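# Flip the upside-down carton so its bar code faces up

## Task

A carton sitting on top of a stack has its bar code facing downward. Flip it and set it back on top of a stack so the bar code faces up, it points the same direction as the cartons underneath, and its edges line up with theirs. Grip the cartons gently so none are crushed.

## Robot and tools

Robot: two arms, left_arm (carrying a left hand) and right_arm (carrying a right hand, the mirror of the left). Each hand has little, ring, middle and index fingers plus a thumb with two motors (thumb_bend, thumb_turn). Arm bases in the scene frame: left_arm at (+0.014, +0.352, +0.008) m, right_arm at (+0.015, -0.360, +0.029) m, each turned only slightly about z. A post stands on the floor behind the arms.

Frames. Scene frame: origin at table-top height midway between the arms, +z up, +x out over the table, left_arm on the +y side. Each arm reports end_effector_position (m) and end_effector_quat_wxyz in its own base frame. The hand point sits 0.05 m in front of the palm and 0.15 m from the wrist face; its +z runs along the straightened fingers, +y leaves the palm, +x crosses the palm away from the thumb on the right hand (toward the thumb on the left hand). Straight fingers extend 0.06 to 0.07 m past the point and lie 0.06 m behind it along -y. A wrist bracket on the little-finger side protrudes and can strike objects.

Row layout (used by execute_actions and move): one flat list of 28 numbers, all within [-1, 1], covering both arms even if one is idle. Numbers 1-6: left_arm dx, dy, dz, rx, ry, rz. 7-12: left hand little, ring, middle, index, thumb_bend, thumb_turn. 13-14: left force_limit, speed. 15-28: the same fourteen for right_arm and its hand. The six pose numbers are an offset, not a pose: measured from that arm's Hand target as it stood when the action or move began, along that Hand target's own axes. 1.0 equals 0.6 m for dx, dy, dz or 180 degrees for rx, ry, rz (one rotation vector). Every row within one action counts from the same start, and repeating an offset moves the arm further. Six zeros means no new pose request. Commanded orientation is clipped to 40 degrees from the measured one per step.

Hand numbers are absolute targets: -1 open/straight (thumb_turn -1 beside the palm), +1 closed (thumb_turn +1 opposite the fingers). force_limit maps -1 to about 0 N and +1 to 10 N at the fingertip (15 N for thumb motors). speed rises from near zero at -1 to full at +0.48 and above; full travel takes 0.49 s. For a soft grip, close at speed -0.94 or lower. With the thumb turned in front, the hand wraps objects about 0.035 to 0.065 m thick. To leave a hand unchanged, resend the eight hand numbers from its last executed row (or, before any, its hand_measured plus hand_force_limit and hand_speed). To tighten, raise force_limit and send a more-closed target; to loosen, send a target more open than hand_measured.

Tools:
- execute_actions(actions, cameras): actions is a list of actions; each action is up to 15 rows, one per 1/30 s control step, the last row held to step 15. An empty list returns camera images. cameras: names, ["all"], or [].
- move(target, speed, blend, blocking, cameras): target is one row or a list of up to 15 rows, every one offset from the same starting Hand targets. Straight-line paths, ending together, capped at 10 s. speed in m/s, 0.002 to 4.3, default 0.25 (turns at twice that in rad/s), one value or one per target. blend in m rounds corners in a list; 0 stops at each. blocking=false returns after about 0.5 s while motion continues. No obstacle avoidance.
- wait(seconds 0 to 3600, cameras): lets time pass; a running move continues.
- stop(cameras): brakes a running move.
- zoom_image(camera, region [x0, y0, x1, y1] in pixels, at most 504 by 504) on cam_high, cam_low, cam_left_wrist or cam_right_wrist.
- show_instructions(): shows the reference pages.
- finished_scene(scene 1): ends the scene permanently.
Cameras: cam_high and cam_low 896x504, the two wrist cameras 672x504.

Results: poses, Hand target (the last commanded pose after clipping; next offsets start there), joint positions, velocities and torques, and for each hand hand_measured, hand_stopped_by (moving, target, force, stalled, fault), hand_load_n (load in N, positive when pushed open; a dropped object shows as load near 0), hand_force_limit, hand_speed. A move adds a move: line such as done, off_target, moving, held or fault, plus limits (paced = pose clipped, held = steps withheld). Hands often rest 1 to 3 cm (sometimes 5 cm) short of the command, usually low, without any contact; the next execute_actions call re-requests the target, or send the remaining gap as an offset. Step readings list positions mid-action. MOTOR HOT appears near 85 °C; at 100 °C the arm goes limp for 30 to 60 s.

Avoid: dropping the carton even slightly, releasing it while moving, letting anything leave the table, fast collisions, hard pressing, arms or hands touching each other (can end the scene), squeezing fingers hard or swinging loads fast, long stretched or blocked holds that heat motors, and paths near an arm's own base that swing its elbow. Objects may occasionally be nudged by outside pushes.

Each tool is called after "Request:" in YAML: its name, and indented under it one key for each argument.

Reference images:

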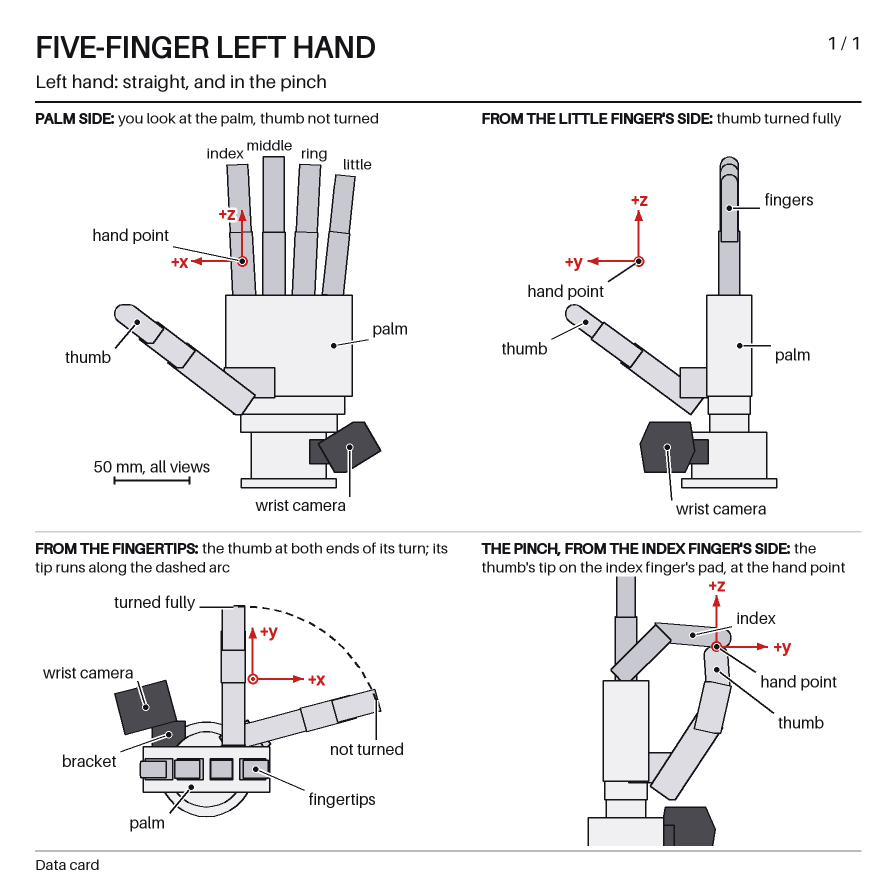

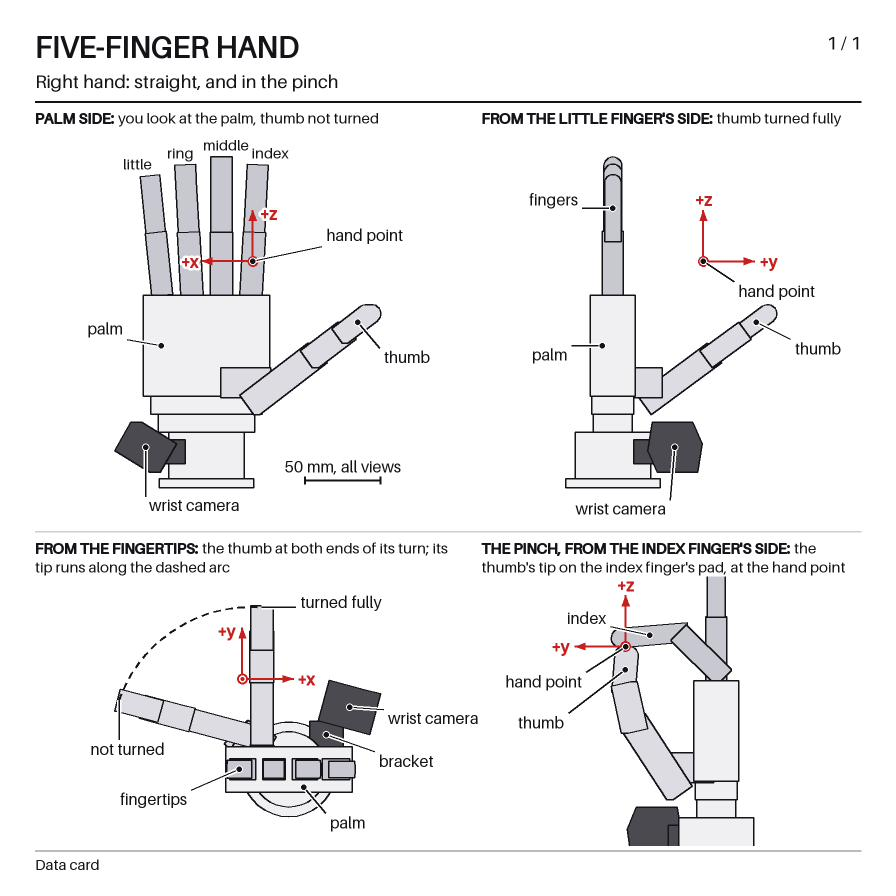

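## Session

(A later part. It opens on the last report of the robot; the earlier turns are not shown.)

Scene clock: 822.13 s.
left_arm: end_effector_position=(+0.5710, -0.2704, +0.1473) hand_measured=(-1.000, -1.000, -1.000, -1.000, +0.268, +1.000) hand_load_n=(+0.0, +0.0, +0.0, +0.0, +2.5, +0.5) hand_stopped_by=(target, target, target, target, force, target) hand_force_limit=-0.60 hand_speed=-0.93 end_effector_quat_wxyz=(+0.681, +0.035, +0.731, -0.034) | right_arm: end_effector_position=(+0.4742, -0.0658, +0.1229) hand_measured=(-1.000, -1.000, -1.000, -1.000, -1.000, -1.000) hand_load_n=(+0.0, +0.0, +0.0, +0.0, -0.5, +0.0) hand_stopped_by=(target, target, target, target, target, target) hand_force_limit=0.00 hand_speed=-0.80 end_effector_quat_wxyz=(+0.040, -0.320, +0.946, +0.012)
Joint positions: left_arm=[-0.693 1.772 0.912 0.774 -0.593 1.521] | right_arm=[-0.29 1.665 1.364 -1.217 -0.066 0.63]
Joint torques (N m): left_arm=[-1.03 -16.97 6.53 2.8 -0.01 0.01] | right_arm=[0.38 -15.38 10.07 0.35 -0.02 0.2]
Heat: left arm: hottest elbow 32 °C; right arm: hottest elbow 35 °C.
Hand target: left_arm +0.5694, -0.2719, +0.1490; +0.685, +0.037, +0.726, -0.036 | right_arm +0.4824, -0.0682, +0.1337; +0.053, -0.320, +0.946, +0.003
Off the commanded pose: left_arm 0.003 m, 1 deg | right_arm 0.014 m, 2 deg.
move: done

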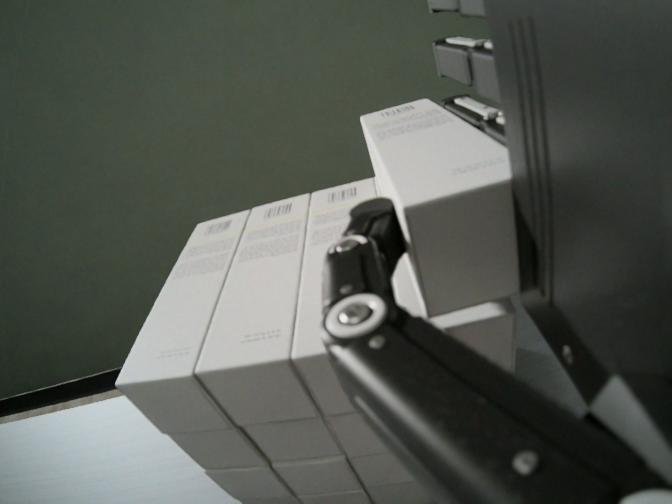

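Request:
move:
  target:
    - [0.0082,0.0057,0.0022,0.0133,-0.0227,0.0015,-1,-1,-1,-1,0.45,1,-0.6,-0.93,0,0,0,0,0,0,-1,-1,-1,-1,-1,-1,0,-0.8]
  speed: [0.03]
  cameras: ["cam_left_wrist"]

Request:
zoom_image:
  camera: "cam_left_wrist"
  region: [340, 80, 540, 340]

Request:
zoom_image:
  camera: "cam_left_wrist"
  region: [80, 150, 430, 454]

Scene clock: 867.43 s.
left_arm: end_effector_position=(+0.5687, -0.2736, +0.1501) hand_measured=(-1.000, -1.000, -1.000, -1.000, +0.268, +1.000) hand_load_n=(+0.0, +0.0, +0.0, +0.0, +2.5, +0.5) hand_stopped_by=(target, target, target, target, force, target) hand_force_limit=-0.60 hand_speed=-0.93 end_effector_quat_wxyz=(+0.708, +0.052, +0.702, -0.056) | right_arm: end_effector_position=(+0.4742, -0.0658, +0.1229) hand_measured=(-1.000, -1.000, -1.000, -1.000, -1.000, -1.000) hand_load_n=(+0.0, +0.0, +0.0, +0.0, -0.5, +0.0) hand_stopped_by=(target, target, target, target, target, target) hand_force_limit=0.00 hand_speed=-0.80 end_effector_quat_wxyz=(+0.040, -0.320, +0.946, +0.012)
Joint positions: left_arm=[-0.689 1.797 0.87 0.937 -0.537 1.57] | right_arm=[-0.29 1.665 1.364 -1.217 -0.066 0.63]
Joint torques (N m): left_arm=[-0.09 -15.44 6.23 2.92 0.05 0.04] | right_arm=[0.32 -15.38 10.07 0.38 -0.02 0.2]
Heat: left arm: hottest elbow 31 °C; right arm: hottest elbow 35 °C.
Hand target: left_arm +0.5709, -0.2686, +0.1440; +0.710, +0.052, +0.700, -0.051 | right_arm +0.4824, -0.0682, +0.1337; +0.053, -0.320, +0.946, +0.003
Off the commanded pose: left_arm 0.008 m, 1 deg | right_arm 0.014 m, 2 deg.
move: done

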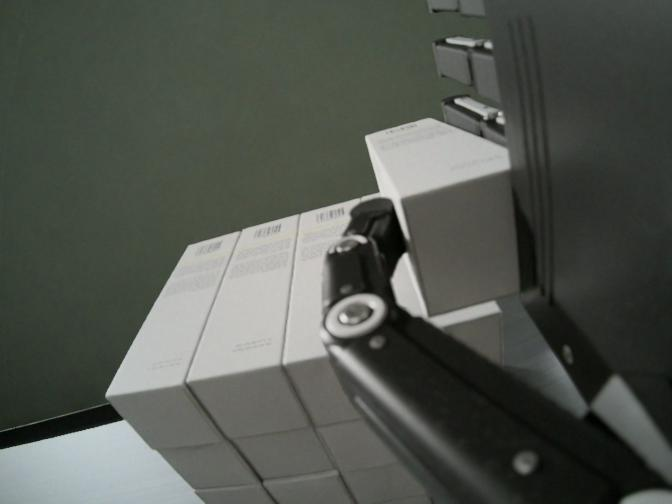

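Scaled by 1.938 from the camera's image (finer frame: 960x720).

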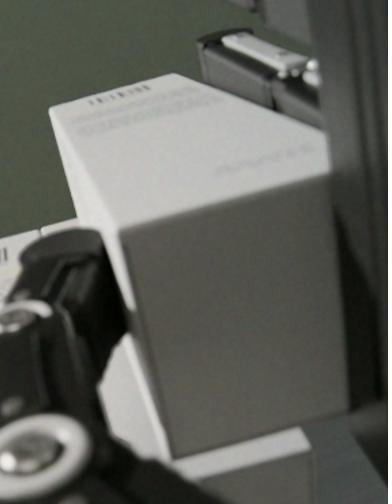

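Scaled by 1.440 from the camera's image (finer frame: 960x720).

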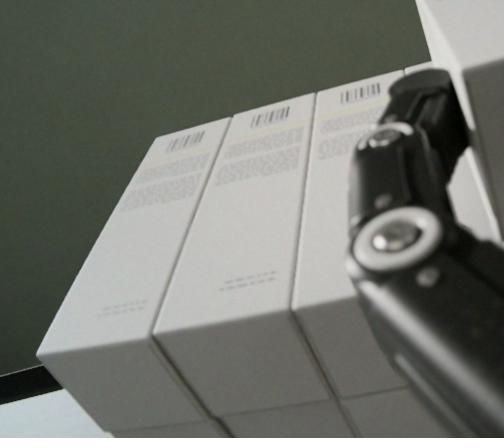

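Request:
move:
  target:
    - [0.0052,0.0158,0.0065,-0.0051,-0.0194,0.0007,-1,-1,-1,-1,0.45,1,-0.6,-0.93,0,0,0,0,0,0,-1,-1,-1,-1,-1,-1,0,-0.8]
  speed: [0.03]
  cameras: ["cam_left_wrist","cam_low"]

Request:
zoom_image:
  camera: "cam_left_wrist"
  region: [340, 80, 540, 340]

Request:
zoom_image:
  camera: "cam_left_wrist"
  region: [80, 150, 430, 454]

Scene clock: 903.90 s.
left_arm: end_effector_position=(+0.5742, -0.2650, +0.1459) hand_measured=(-1.000, -1.000, -1.000, -1.000, +0.268, +1.000) hand_load_n=(+0.0, +0.0, +0.0, +0.0, +2.5, +0.5) hand_stopped_by=(target, target, target, target, force, target) hand_force_limit=-0.60 hand_speed=-0.93 end_effector_quat_wxyz=(+0.729, +0.046, +0.681, -0.051) | right_arm: end_effector_position=(+0.4742, -0.0658, +0.1229) hand_measured=(-1.000, -1.000, -1.000, -1.000, -1.000, -1.000) hand_load_n=(+0.0, +0.0, +0.0, +0.0, +0.0, +0.0) hand_stopped_by=(target, target, target, target, target, target) hand_force_limit=0.00 hand_speed=-0.80 end_effector_quat_wxyz=(+0.040, -0.320, +0.946, +0.012)
Joint positions: left_arm=[-0.674 1.848 0.865 1.062 -0.536 1.608] | right_arm=[-0.29 1.665 1.364 -1.217 -0.066 0.63]
Joint torques (N m): left_arm=[-0.44 -15.68 5.85 2.93 0.1 0.03] | right_arm=[0.32 -15.38 10.03 0.35 -0.02 0.2]
Heat: left arm: hottest elbow 31 °C; right arm: hottest elbow 35 °C.
Hand target: left_arm +0.5761, -0.2598, +0.1410; +0.731, +0.045, +0.679, -0.046 | right_arm +0.4824, -0.0682, +0.1337; +0.053, -0.320, +0.946, +0.003
Off the commanded pose: left_arm 0.007 m, 1 deg | right_arm 0.014 m, 2 deg.
move: done
Images, in order (width x height): cam_low 896x504, cam_left_wrist 672x504.

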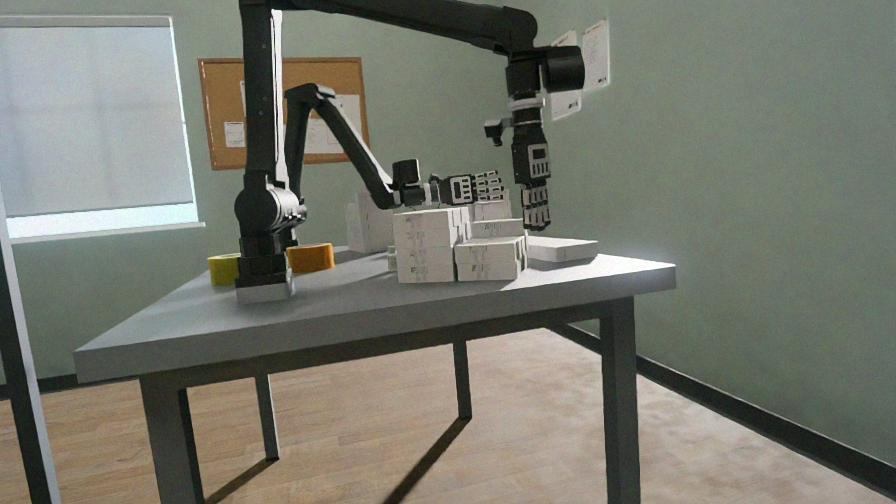

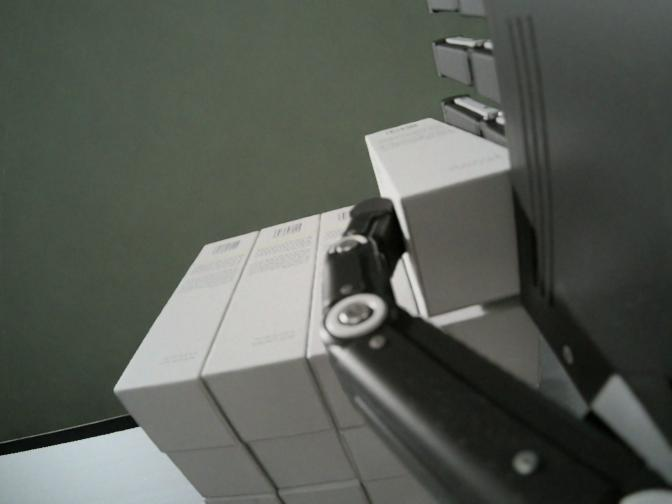

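Scaled by 1.938 from the camera's image (finer frame: 960x720).

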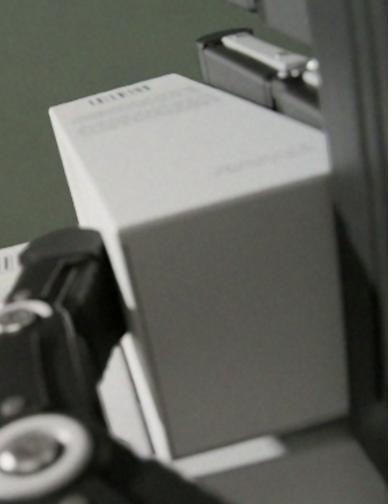

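Scaled by 1.440 from the camera's image (finer frame: 960x720).

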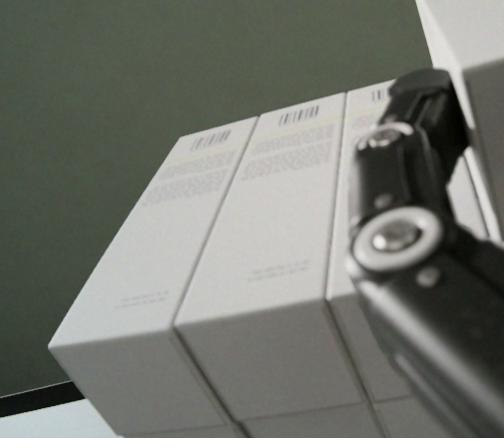

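Request:
zoom_image:
  camera: "cam_left_wrist"
  region: [420, 270, 580, 430]

Scaled by 3.150 from the camera's image (finer frame: 960x720).

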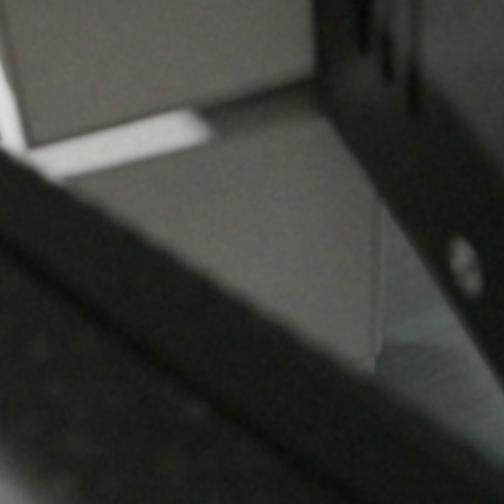

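Request:
move:
  target:
    - [0.0105,0,-0.0008,0,0,0,-1,-1,-1,-1,0.45,1,-0.6,-0.93,0,0,0,0,0,0,-1,-1,-1,-1,-1,-1,0,-0.8]
  speed: [0.02]
  cameras: ["cam_left_wrist"]

Request:
zoom_image:
  camera: "cam_left_wrist"
  region: [340, 80, 540, 340]

Scene clock: 925.83 s.
left_arm: end_effector_position=(+0.5746, -0.2649, +0.1427) hand_measured=(-1.000, -1.000, -1.000, -1.000, +0.268, +1.000) hand_load_n=(+0.0, +0.0, +0.0, +0.0, +2.5, +0.5) hand_stopped_by=(target, target, target, target, force, target) hand_force_limit=-0.60 hand_speed=-0.93 end_effector_quat_wxyz=(+0.731, +0.045, +0.679, -0.052) | right_arm: end_effector_position=(+0.4742, -0.0658, +0.1229) hand_measured=(-1.000, -1.000, -1.000, -1.000, -1.000, -1.000) hand_load_n=(+0.0, +0.0, +0.0, +0.0, +0.0, +0.0) hand_stopped_by=(target, target, target, target, target, target) hand_force_limit=0.00 hand_speed=-0.80 end_effector_quat_wxyz=(+0.040, -0.320, +0.946, +0.012)
Joint positions: left_arm=[-0.674 1.861 0.865 1.083 -0.536 1.61] | right_arm=[-0.29 1.665 1.364 -1.217 -0.066 0.63]
Joint torques (N m): left_arm=[-0.09 -15.5 5.68 2.8 0.1 0.01] | right_arm=[0.44 -15.44 10.07 0.32 0 0.2]
Heat: left arm: hottest elbow 31 °C; right arm: hottest elbow 35 °C.
Hand target: left_arm +0.5761, -0.2597, +0.1347; +0.731, +0.045, +0.679, -0.046 | right_arm +0.4824, -0.0682, +0.1337; +0.053, -0.320, +0.946, +0.003
Off the commanded pose: left_arm 0.010 m, 1 deg | right_arm 0.014 m, 2 deg.
move: done

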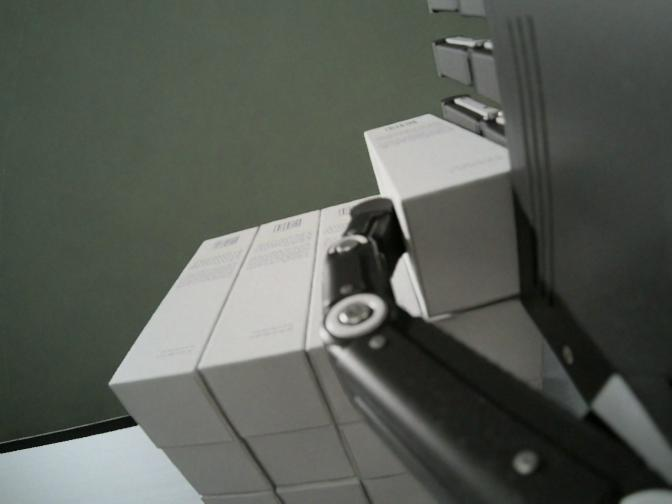

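Scaled by 1.938 from the camera's image (finer frame: 960x720).

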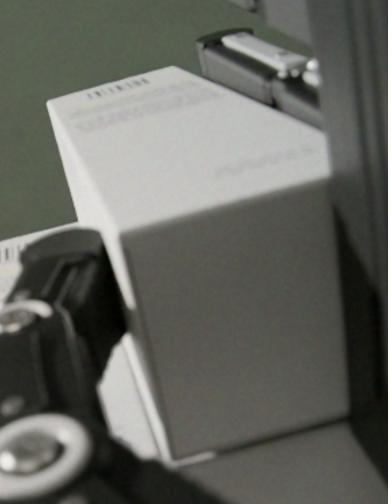

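Request:
move:
  target:
    - [0.0067,0,-0.0005,0,0,0,-1,-1,-1,-1,0.45,1,-0.6,-0.93,0,0,0,0,0,0,-1,-1,-1,-1,-1,-1,0,-0.8]
  speed: [0.02]
  cameras: ["cam_left_wrist"]

Request:
zoom_image:
  camera: "cam_left_wrist"
  region: [340, 80, 540, 340]

Request:
zoom_image:
  camera: "cam_left_wrist"
  region: [400, 250, 580, 430]

Scene clock: 930.07 s.
left_arm: end_effector_position=(+0.5748, -0.2650, +0.1409) hand_measured=(-1.000, -1.000, -1.000, -1.000, +0.268, +1.000) hand_load_n=(+0.0, +0.0, +0.0, +0.0, +2.5, +0.5) hand_stopped_by=(target, target, target, target, force, target) hand_force_limit=-0.60 hand_speed=-0.93 end_effector_quat_wxyz=(+0.732, +0.044, +0.677, -0.052) | right_arm: end_effector_position=(+0.4742, -0.0658, +0.1229) hand_measured=(-1.000, -1.000, -1.000, -1.000, -1.000, -1.000) hand_load_n=(+0.0, +0.0, +0.0, +0.0, +0.0, +0.0) hand_stopped_by=(target, target, target, target, target, target) hand_force_limit=0.00 hand_speed=-0.80 end_effector_quat_wxyz=(+0.040, -0.320, +0.946, +0.012)
Joint positions: left_arm=[-0.674 1.869 0.865 1.095 -0.536 1.611] | right_arm=[-0.29 1.665 1.364 -1.217 -0.066 0.63]
Joint torques (N m): left_arm=[-0.21 -15.21 5.57 2.62 0.11 -0.01] | right_arm=[0.21 -15.27 10.09 0.36 -0.01 0.21]
Heat: left arm: hottest elbow 31 °C; right arm: hottest elbow 35 °C.
Hand target: left_arm +0.5761, -0.2597, +0.1307; +0.731, +0.045, +0.679, -0.046 | right_arm +0.4824, -0.0682, +0.1337; +0.053, -0.320, +0.946, +0.003
Off the commanded pose: left_arm 0.012 m, 1 deg | right_arm 0.014 m, 2 deg.
move: off_target (left_arm)

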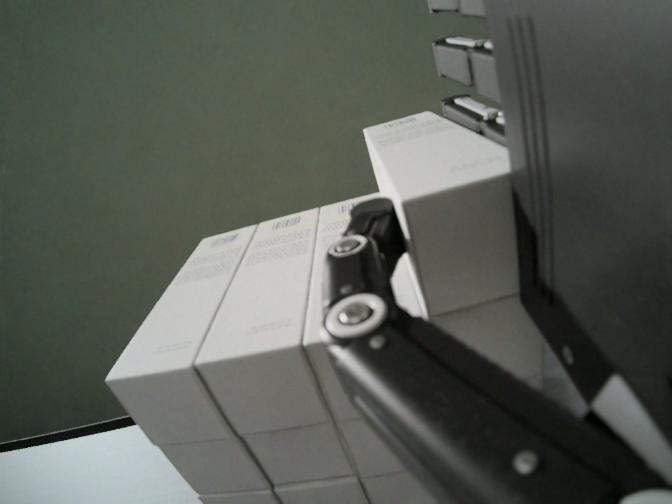

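Scaled by 1.938 from the camera's image (finer frame: 960x720).

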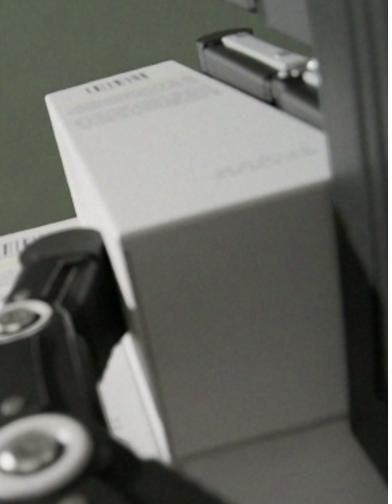

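Scaled by 2.800 from the camera's image (finer frame: 960x720).

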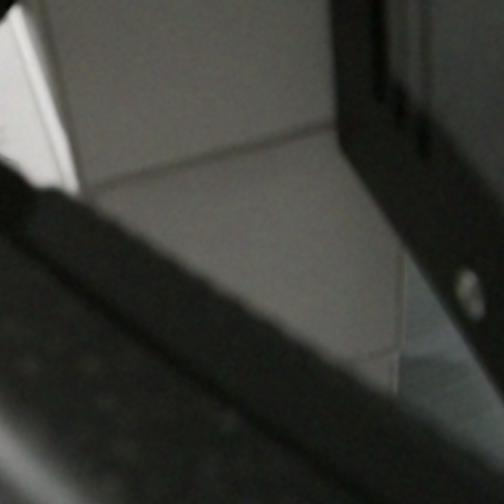

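Request:
move:
  target:
    - [-0.006,0,0.0005,0,0,0,-1,-1,-1,-1,0.45,1,-0.6,-0.93,0,0,0,0,0,0,-1,-1,-1,-1,-1,-1,0,-0.8]
    - [-0.006,0,0.0005,0,0,0,-1,-1,-1,-1,0.05,1,-0.6,-0.9,0,0,0,0,0,0,-1,-1,-1,-1,-1,-1,0,-0.8]
  speed: [0.02]
  cameras: ["cam_left_wrist"]

Request:
zoom_image:
  camera: "cam_left_wrist"
  region: [340, 80, 580, 420]

speed must be one number or one for each of the 2 targets, got a list of 1; nothing of the call was run

Scaled by 1.482 from the camera's image (finer frame: 960x720).

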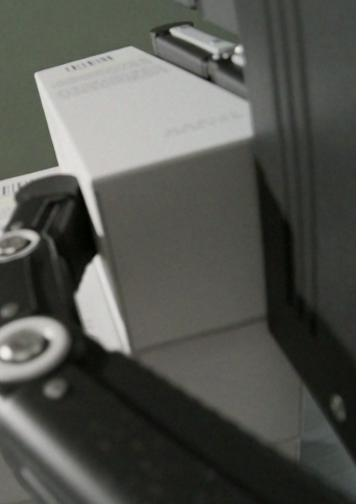

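Request:
move:
  target:
    - [-0.006,0,0.0005,0,0,0,-1,-1,-1,-1,0.45,1,-0.6,-0.93,0,0,0,0,0,0,-1,-1,-1,-1,-1,-1,0,-0.8]
    - [-0.006,0,0.0005,0,0,0,-1,-1,-1,-1,0.05,1,-0.6,-0.9,0,0,0,0,0,0,-1,-1,-1,-1,-1,-1,0,-0.8]
  speed: 0.02
  cameras: ["cam_left_wrist"]

Request:
zoom_image:
  camera: "cam_left_wrist"
  region: [340, 80, 580, 420]

Scene clock: 942.10 s.
left_arm: end_effector_position=(+0.5748, -0.2652, +0.1410) hand_measured=(-1.000, -1.000, -1.000, -1.000, +0.050, +1.000) hand_load_n=(+0.0, +0.0, +0.0, +0.0, +0.0, +0.0) hand_stopped_by=(target, target, target, target, target, target) hand_force_limit=-0.60 hand_speed=-0.90 end_effector_quat_wxyz=(+0.732, +0.044, +0.677, -0.052) | right_arm: end_effector_position=(+0.4742, -0.0658, +0.1229) hand_measured=(-1.000, -1.000, -1.000, -1.000, -1.000, -1.000) hand_load_n=(+0.0, +0.0, +0.0, +0.0, +0.0, +0.0) hand_stopped_by=(target, target, target, target, target, target) hand_force_limit=0.00 hand_speed=-0.80 end_effector_quat_wxyz=(+0.040, -0.320, +0.946, +0.012)
Joint positions: left_arm=[-0.674 1.869 0.865 1.096 -0.535 1.611] | right_arm=[-0.29 1.665 1.364 -1.217 -0.066 0.63]
Joint torques (N m): left_arm=[-0.09 -15.97 5.65 2.36 0.08 0] | right_arm=[0.26 -15.38 10.04 0.32 -0.02 0.2]
Heat: left arm: hottest elbow 31 °C; right arm: hottest elbow 35 °C.
Hand target: left_arm +0.5761, -0.2598, +0.1344; +0.731, +0.045, +0.679, -0.046 | right_arm +0.4824, -0.0682, +0.1337; +0.053, -0.320, +0.946, +0.003
Off the commanded pose: left_arm 0.009 m, 1 deg | right_arm 0.014 m, 2 deg.
move: done

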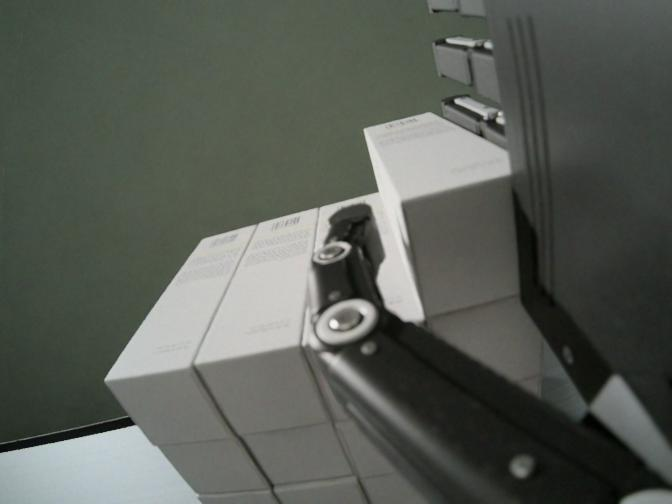

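Scaled by 1.482 from the camera's image (finer frame: 960x720).

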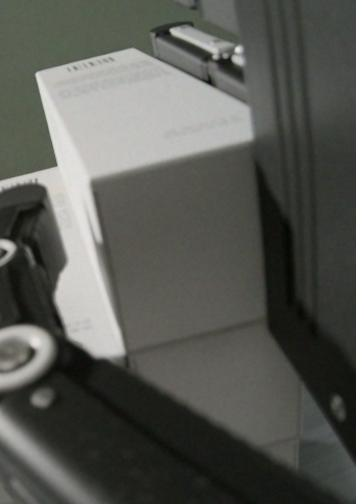

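Request:
move:
  target:
    - [-0.006,0,0.0005,0,0,0,-1,-1,-1,-1,-0.5,1,-0.6,-0.6,0,0,0,0,0,0,-1,-1,-1,-1,-1,-1,0,-0.8]
    - [-0.006,-0.02,0.0005,0,0,0,-1,-1,-1,-1,-0.5,1,-0.6,-0.6,0,0,0,0,0,0,-1,-1,-1,-1,-1,-1,0,-0.8]
  speed: 0.03
  cameras: ["cam_left_wrist"]

Request:
zoom_image:
  camera: "cam_left_wrist"
  region: [300, 60, 580, 460]

Scene clock: 948.50 s.
left_arm: end_effector_position=(+0.5728, -0.2648, +0.1408) hand_measured=(-1.000, -1.000, -1.000, -1.000, -0.500, +1.000) hand_load_n=(+0.0, +0.0, +0.0, +0.5, +0.0, +0.0) hand_stopped_by=(target, target, target, target, target, target) hand_force_limit=-0.60 hand_speed=-0.60 end_effector_quat_wxyz=(+0.732, +0.040, +0.678, -0.048) | right_arm: end_effector_position=(+0.4742, -0.0658, +0.1229) hand_measured=(-1.000, -1.000, -1.000, -1.000, -1.000, -1.000) hand_load_n=(+0.0, +0.0, +0.0, +0.0, +0.0, +0.0) hand_stopped_by=(target, target, target, target, target, target) hand_force_limit=0.00 hand_speed=-0.80 end_effector_quat_wxyz=(+0.040, -0.320, +0.946, +0.012)
Joint positions: left_arm=[-0.679 1.869 0.865 1.096 -0.552 1.612] | right_arm=[-0.29 1.665 1.364 -1.217 -0.066 0.63]
Joint torques (N m): left_arm=[-1.55 -15.91 7.1 1.78 -0.07 -0.02] | right_arm=[0.26 -15.56 10.11 0.35 0 0.2]
Heat: left arm: hottest elbow 31 °C; right arm: hottest elbow 35 °C.
Hand target: left_arm +0.5745, -0.2718, +0.1379; +0.731, +0.045, +0.679, -0.047 | right_arm +0.4824, -0.0682, +0.1337; +0.053, -0.320, +0.946, +0.003
Off the commanded pose: left_arm 0.008 m, 1 deg | right_arm 0.014 m, 2 deg.
move: done

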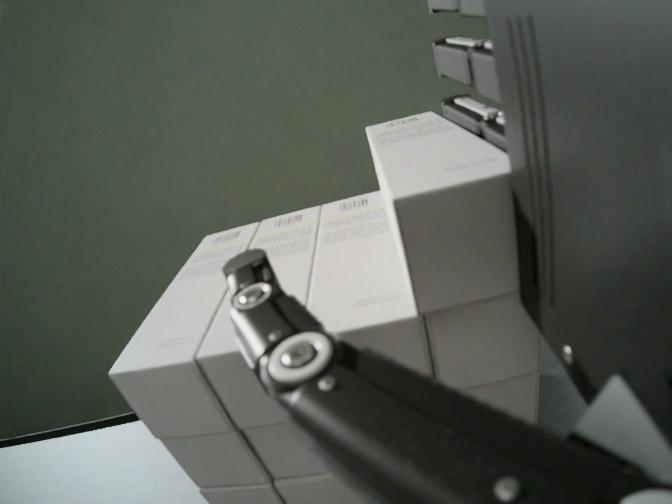

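Scaled by 1.260 from the camera's image (finer frame: 960x720).

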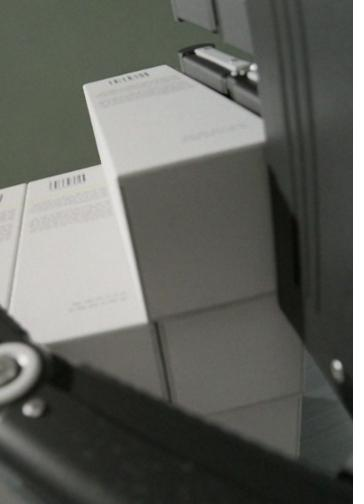

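Request:
move:
  target:
    - [0,-0.02,0,0,0,0,-1,-1,-1,-1,-0.5,1,-0.6,-0.6,0,0,0,0,0,0,-1,-1,-1,-1,-1,-1,0,-0.8]
  speed: 0.03
  cameras: ["cam_left_wrist"]

Request:
zoom_image:
  camera: "cam_left_wrist"
  region: [300, 60, 580, 460]

Scene clock: 953.17 s.
left_arm: end_effector_position=(+0.5661, -0.2731, +0.1380) hand_measured=(-1.000, -1.000, -1.000, -1.000, -0.500, +1.000) hand_load_n=(+0.0, +0.0, +0.0, +0.0, +0.0, +0.0) hand_stopped_by=(target, target, target, target, target, target) hand_force_limit=-0.60 hand_speed=-0.60 end_effector_quat_wxyz=(+0.731, +0.042, +0.680, -0.047) | right_arm: end_effector_position=(+0.4742, -0.0658, +0.1229) hand_measured=(-1.000, -1.000, -1.000, -1.000, -1.000, -1.000) hand_load_n=(+0.0, -0.5, +0.0, +0.0, +0.0, +0.0) hand_stopped_by=(target, target, target, target, target, target) hand_force_limit=0.00 hand_speed=-0.80 end_effector_quat_wxyz=(+0.040, -0.320, +0.946, +0.012)
Joint positions: left_arm=[-0.701 1.873 0.865 1.096 -0.573 1.614] | right_arm=[-0.29 1.665 1.364 -1.217 -0.066 0.63]
Joint torques (N m): left_arm=[-1.2 -15.33 8.53 1.51 -0.12 0.01] | right_arm=[0.21 -15.27 10.04 0.34 -0.01 0.19]
Heat: left arm: hottest elbow 31 °C; right arm: hottest elbow 35 °C.
Hand target: left_arm +0.5730, -0.2836, +0.1378; +0.731, +0.045, +0.679, -0.046 | right_arm +0.4824, -0.0682, +0.1337; +0.053, -0.320, +0.946, +0.003
Off the commanded pose: left_arm 0.013 m, 0 deg | right_arm 0.014 m, 2 deg.
move: off_target (left_arm)

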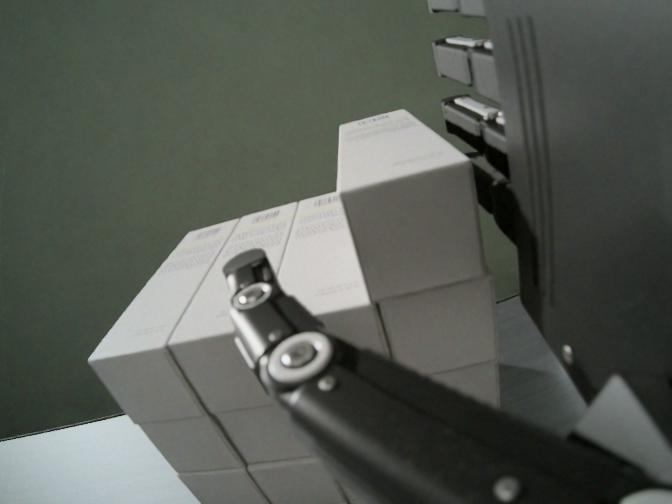

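Scaled by 1.260 from the camera's image (finer frame: 960x720).

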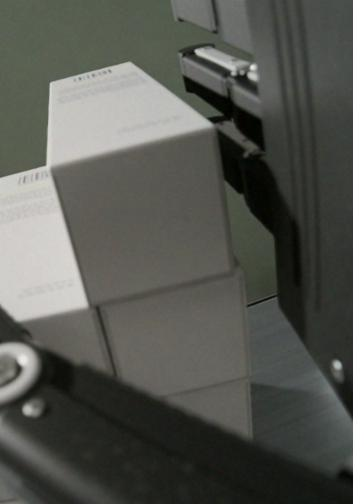

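Request:
move:
  target:
    - [-0.0315,-0.0097,-0.198,0,0,0,-1,-1,-1,-1,-0.5,1,-0.6,-0.6,0,0,0,0,0,0,-1,-1,-1,-1,-1,-1,0,-0.8]
    - [-0.1643,-0.0097,-0.188,0,0,0,-1,-1,-1,-1,-0.5,1,-0.6,-0.6,0,0,0,0,0,0,-1,-1,-1,-1,-1,-1,0,-0.8]
  speed: 0.08
  blend: [0.01,0]
  cameras: ["all"]

Request:
zoom_image:
  camera: "cam_left_wrist"
  region: [150, 120, 500, 504]

Request:
zoom_image:
  camera: "cam_high"
  region: [380, 220, 500, 360]

Scene clock: 964.50 s.
left_arm: end_effector_position=(+0.4491, -0.2633, +0.2131) hand_measured=(-1.000, -1.000, -1.000, -1.000, -0.500, +1.000) hand_load_n=(+0.0, +0.0, +0.0, +0.0, +0.0, +0.0) hand_stopped_by=(target, target, target, target, target, target) hand_force_limit=-0.60 hand_speed=-0.60 end_effector_quat_wxyz=(+0.726, +0.048, +0.685, -0.040) | right_arm: end_effector_position=(+0.4742, -0.0658, +0.1229) hand_measured=(-1.000, -1.000, -1.000, -1.000, -1.000, -1.000) hand_load_n=(+0.0, +0.0, +0.0, +0.0, +0.0, +0.0) hand_stopped_by=(target, target, target, target, target, target) hand_force_limit=0.00 hand_speed=-0.80 end_effector_quat_wxyz=(+0.040, -0.320, +0.946, +0.012)
Joint positions: left_arm=[-0.878 1.498 0.648 0.928 -0.751 1.64] | right_arm=[-0.29 1.665 1.364 -1.217 -0.066 0.63]
Joint torques (N m): left_arm=[-1.49 -12.22 9.72 1.28 -0.07 -0.02] | right_arm=[0.32 -15.44 10.09 0.31 -0.02 0.21]
Heat: left arm: hottest elbow 31 °C; right arm: hottest elbow 35 °C.
Hand target: left_arm +0.4534, -0.2742, +0.2277; +0.731, +0.046, +0.679, -0.047 | right_arm +0.4824, -0.0682, +0.1337; +0.053, -0.320, +0.946, +0.003
Off the commanded pose: left_arm 0.019 m, 1 deg | right_arm 0.014 m, 2 deg.
move: off_target (left_arm)

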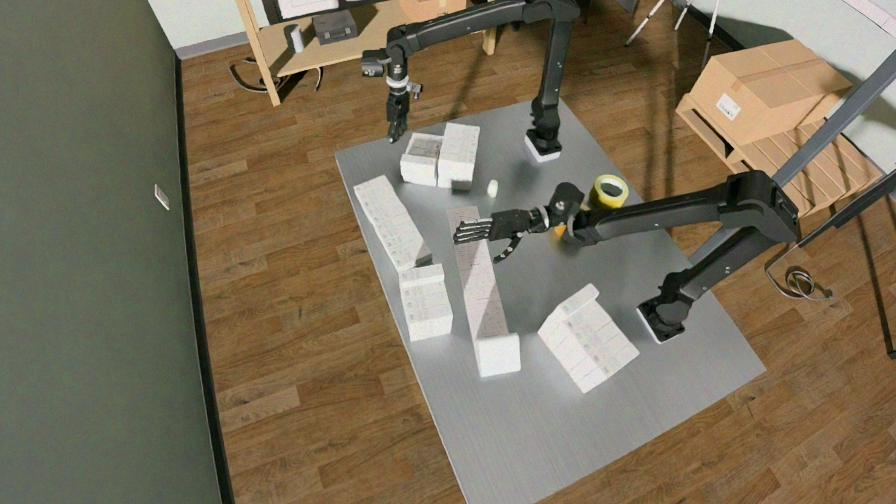

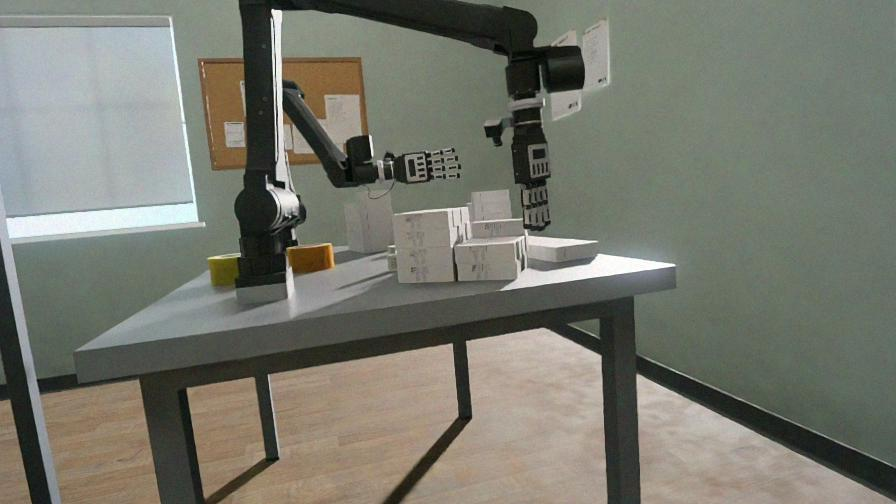

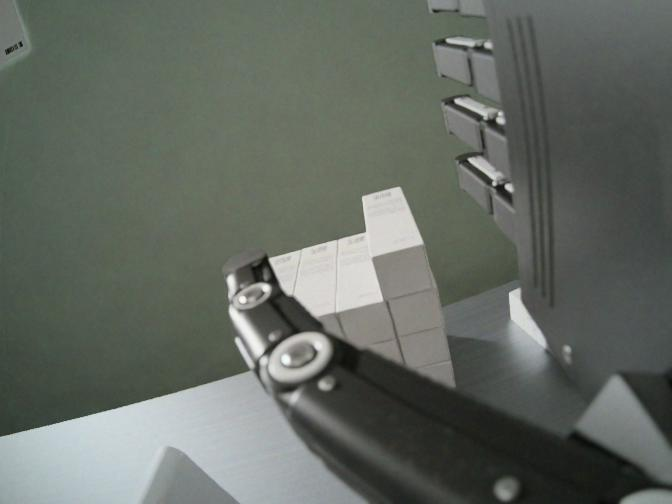

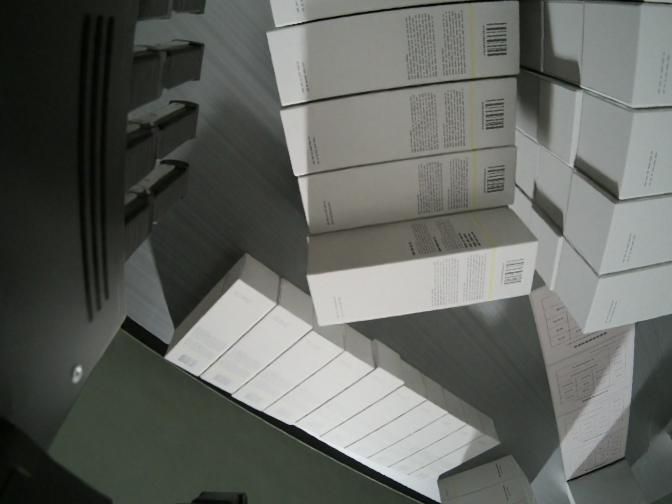

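Scaled by 1.312 from the camera's image (finer frame: 960x720).

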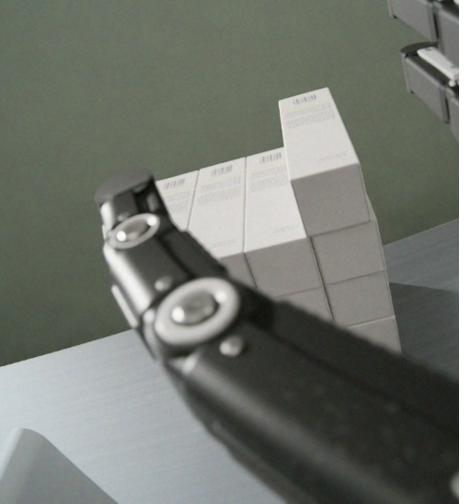

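Scaled by 3.600 from the camera's image (finer frame: 1280x720).

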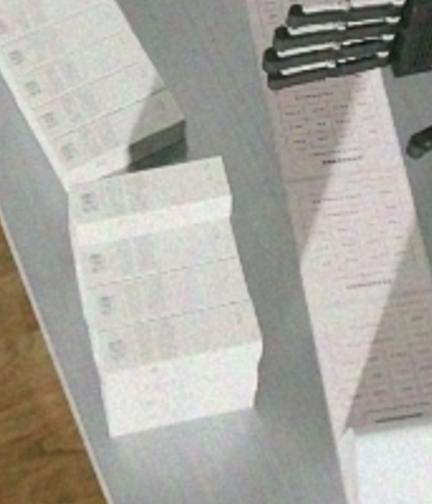

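Request:
zoom_image:
  camera: "cam_left_wrist"
  region: [330, 170, 470, 310]

Scaled by 3.600 from the camera's image (finer frame: 960x720).

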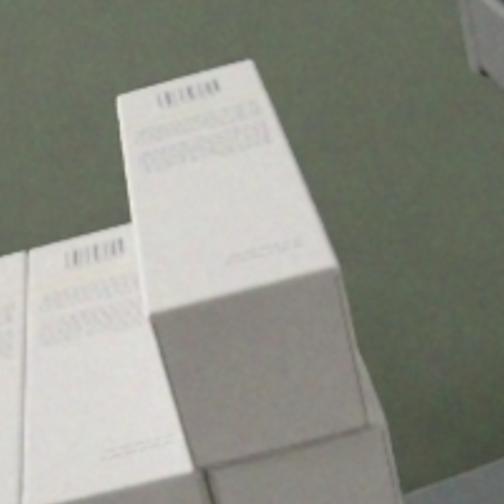

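Request:
finished_scene:

The scene is finished: the task was done.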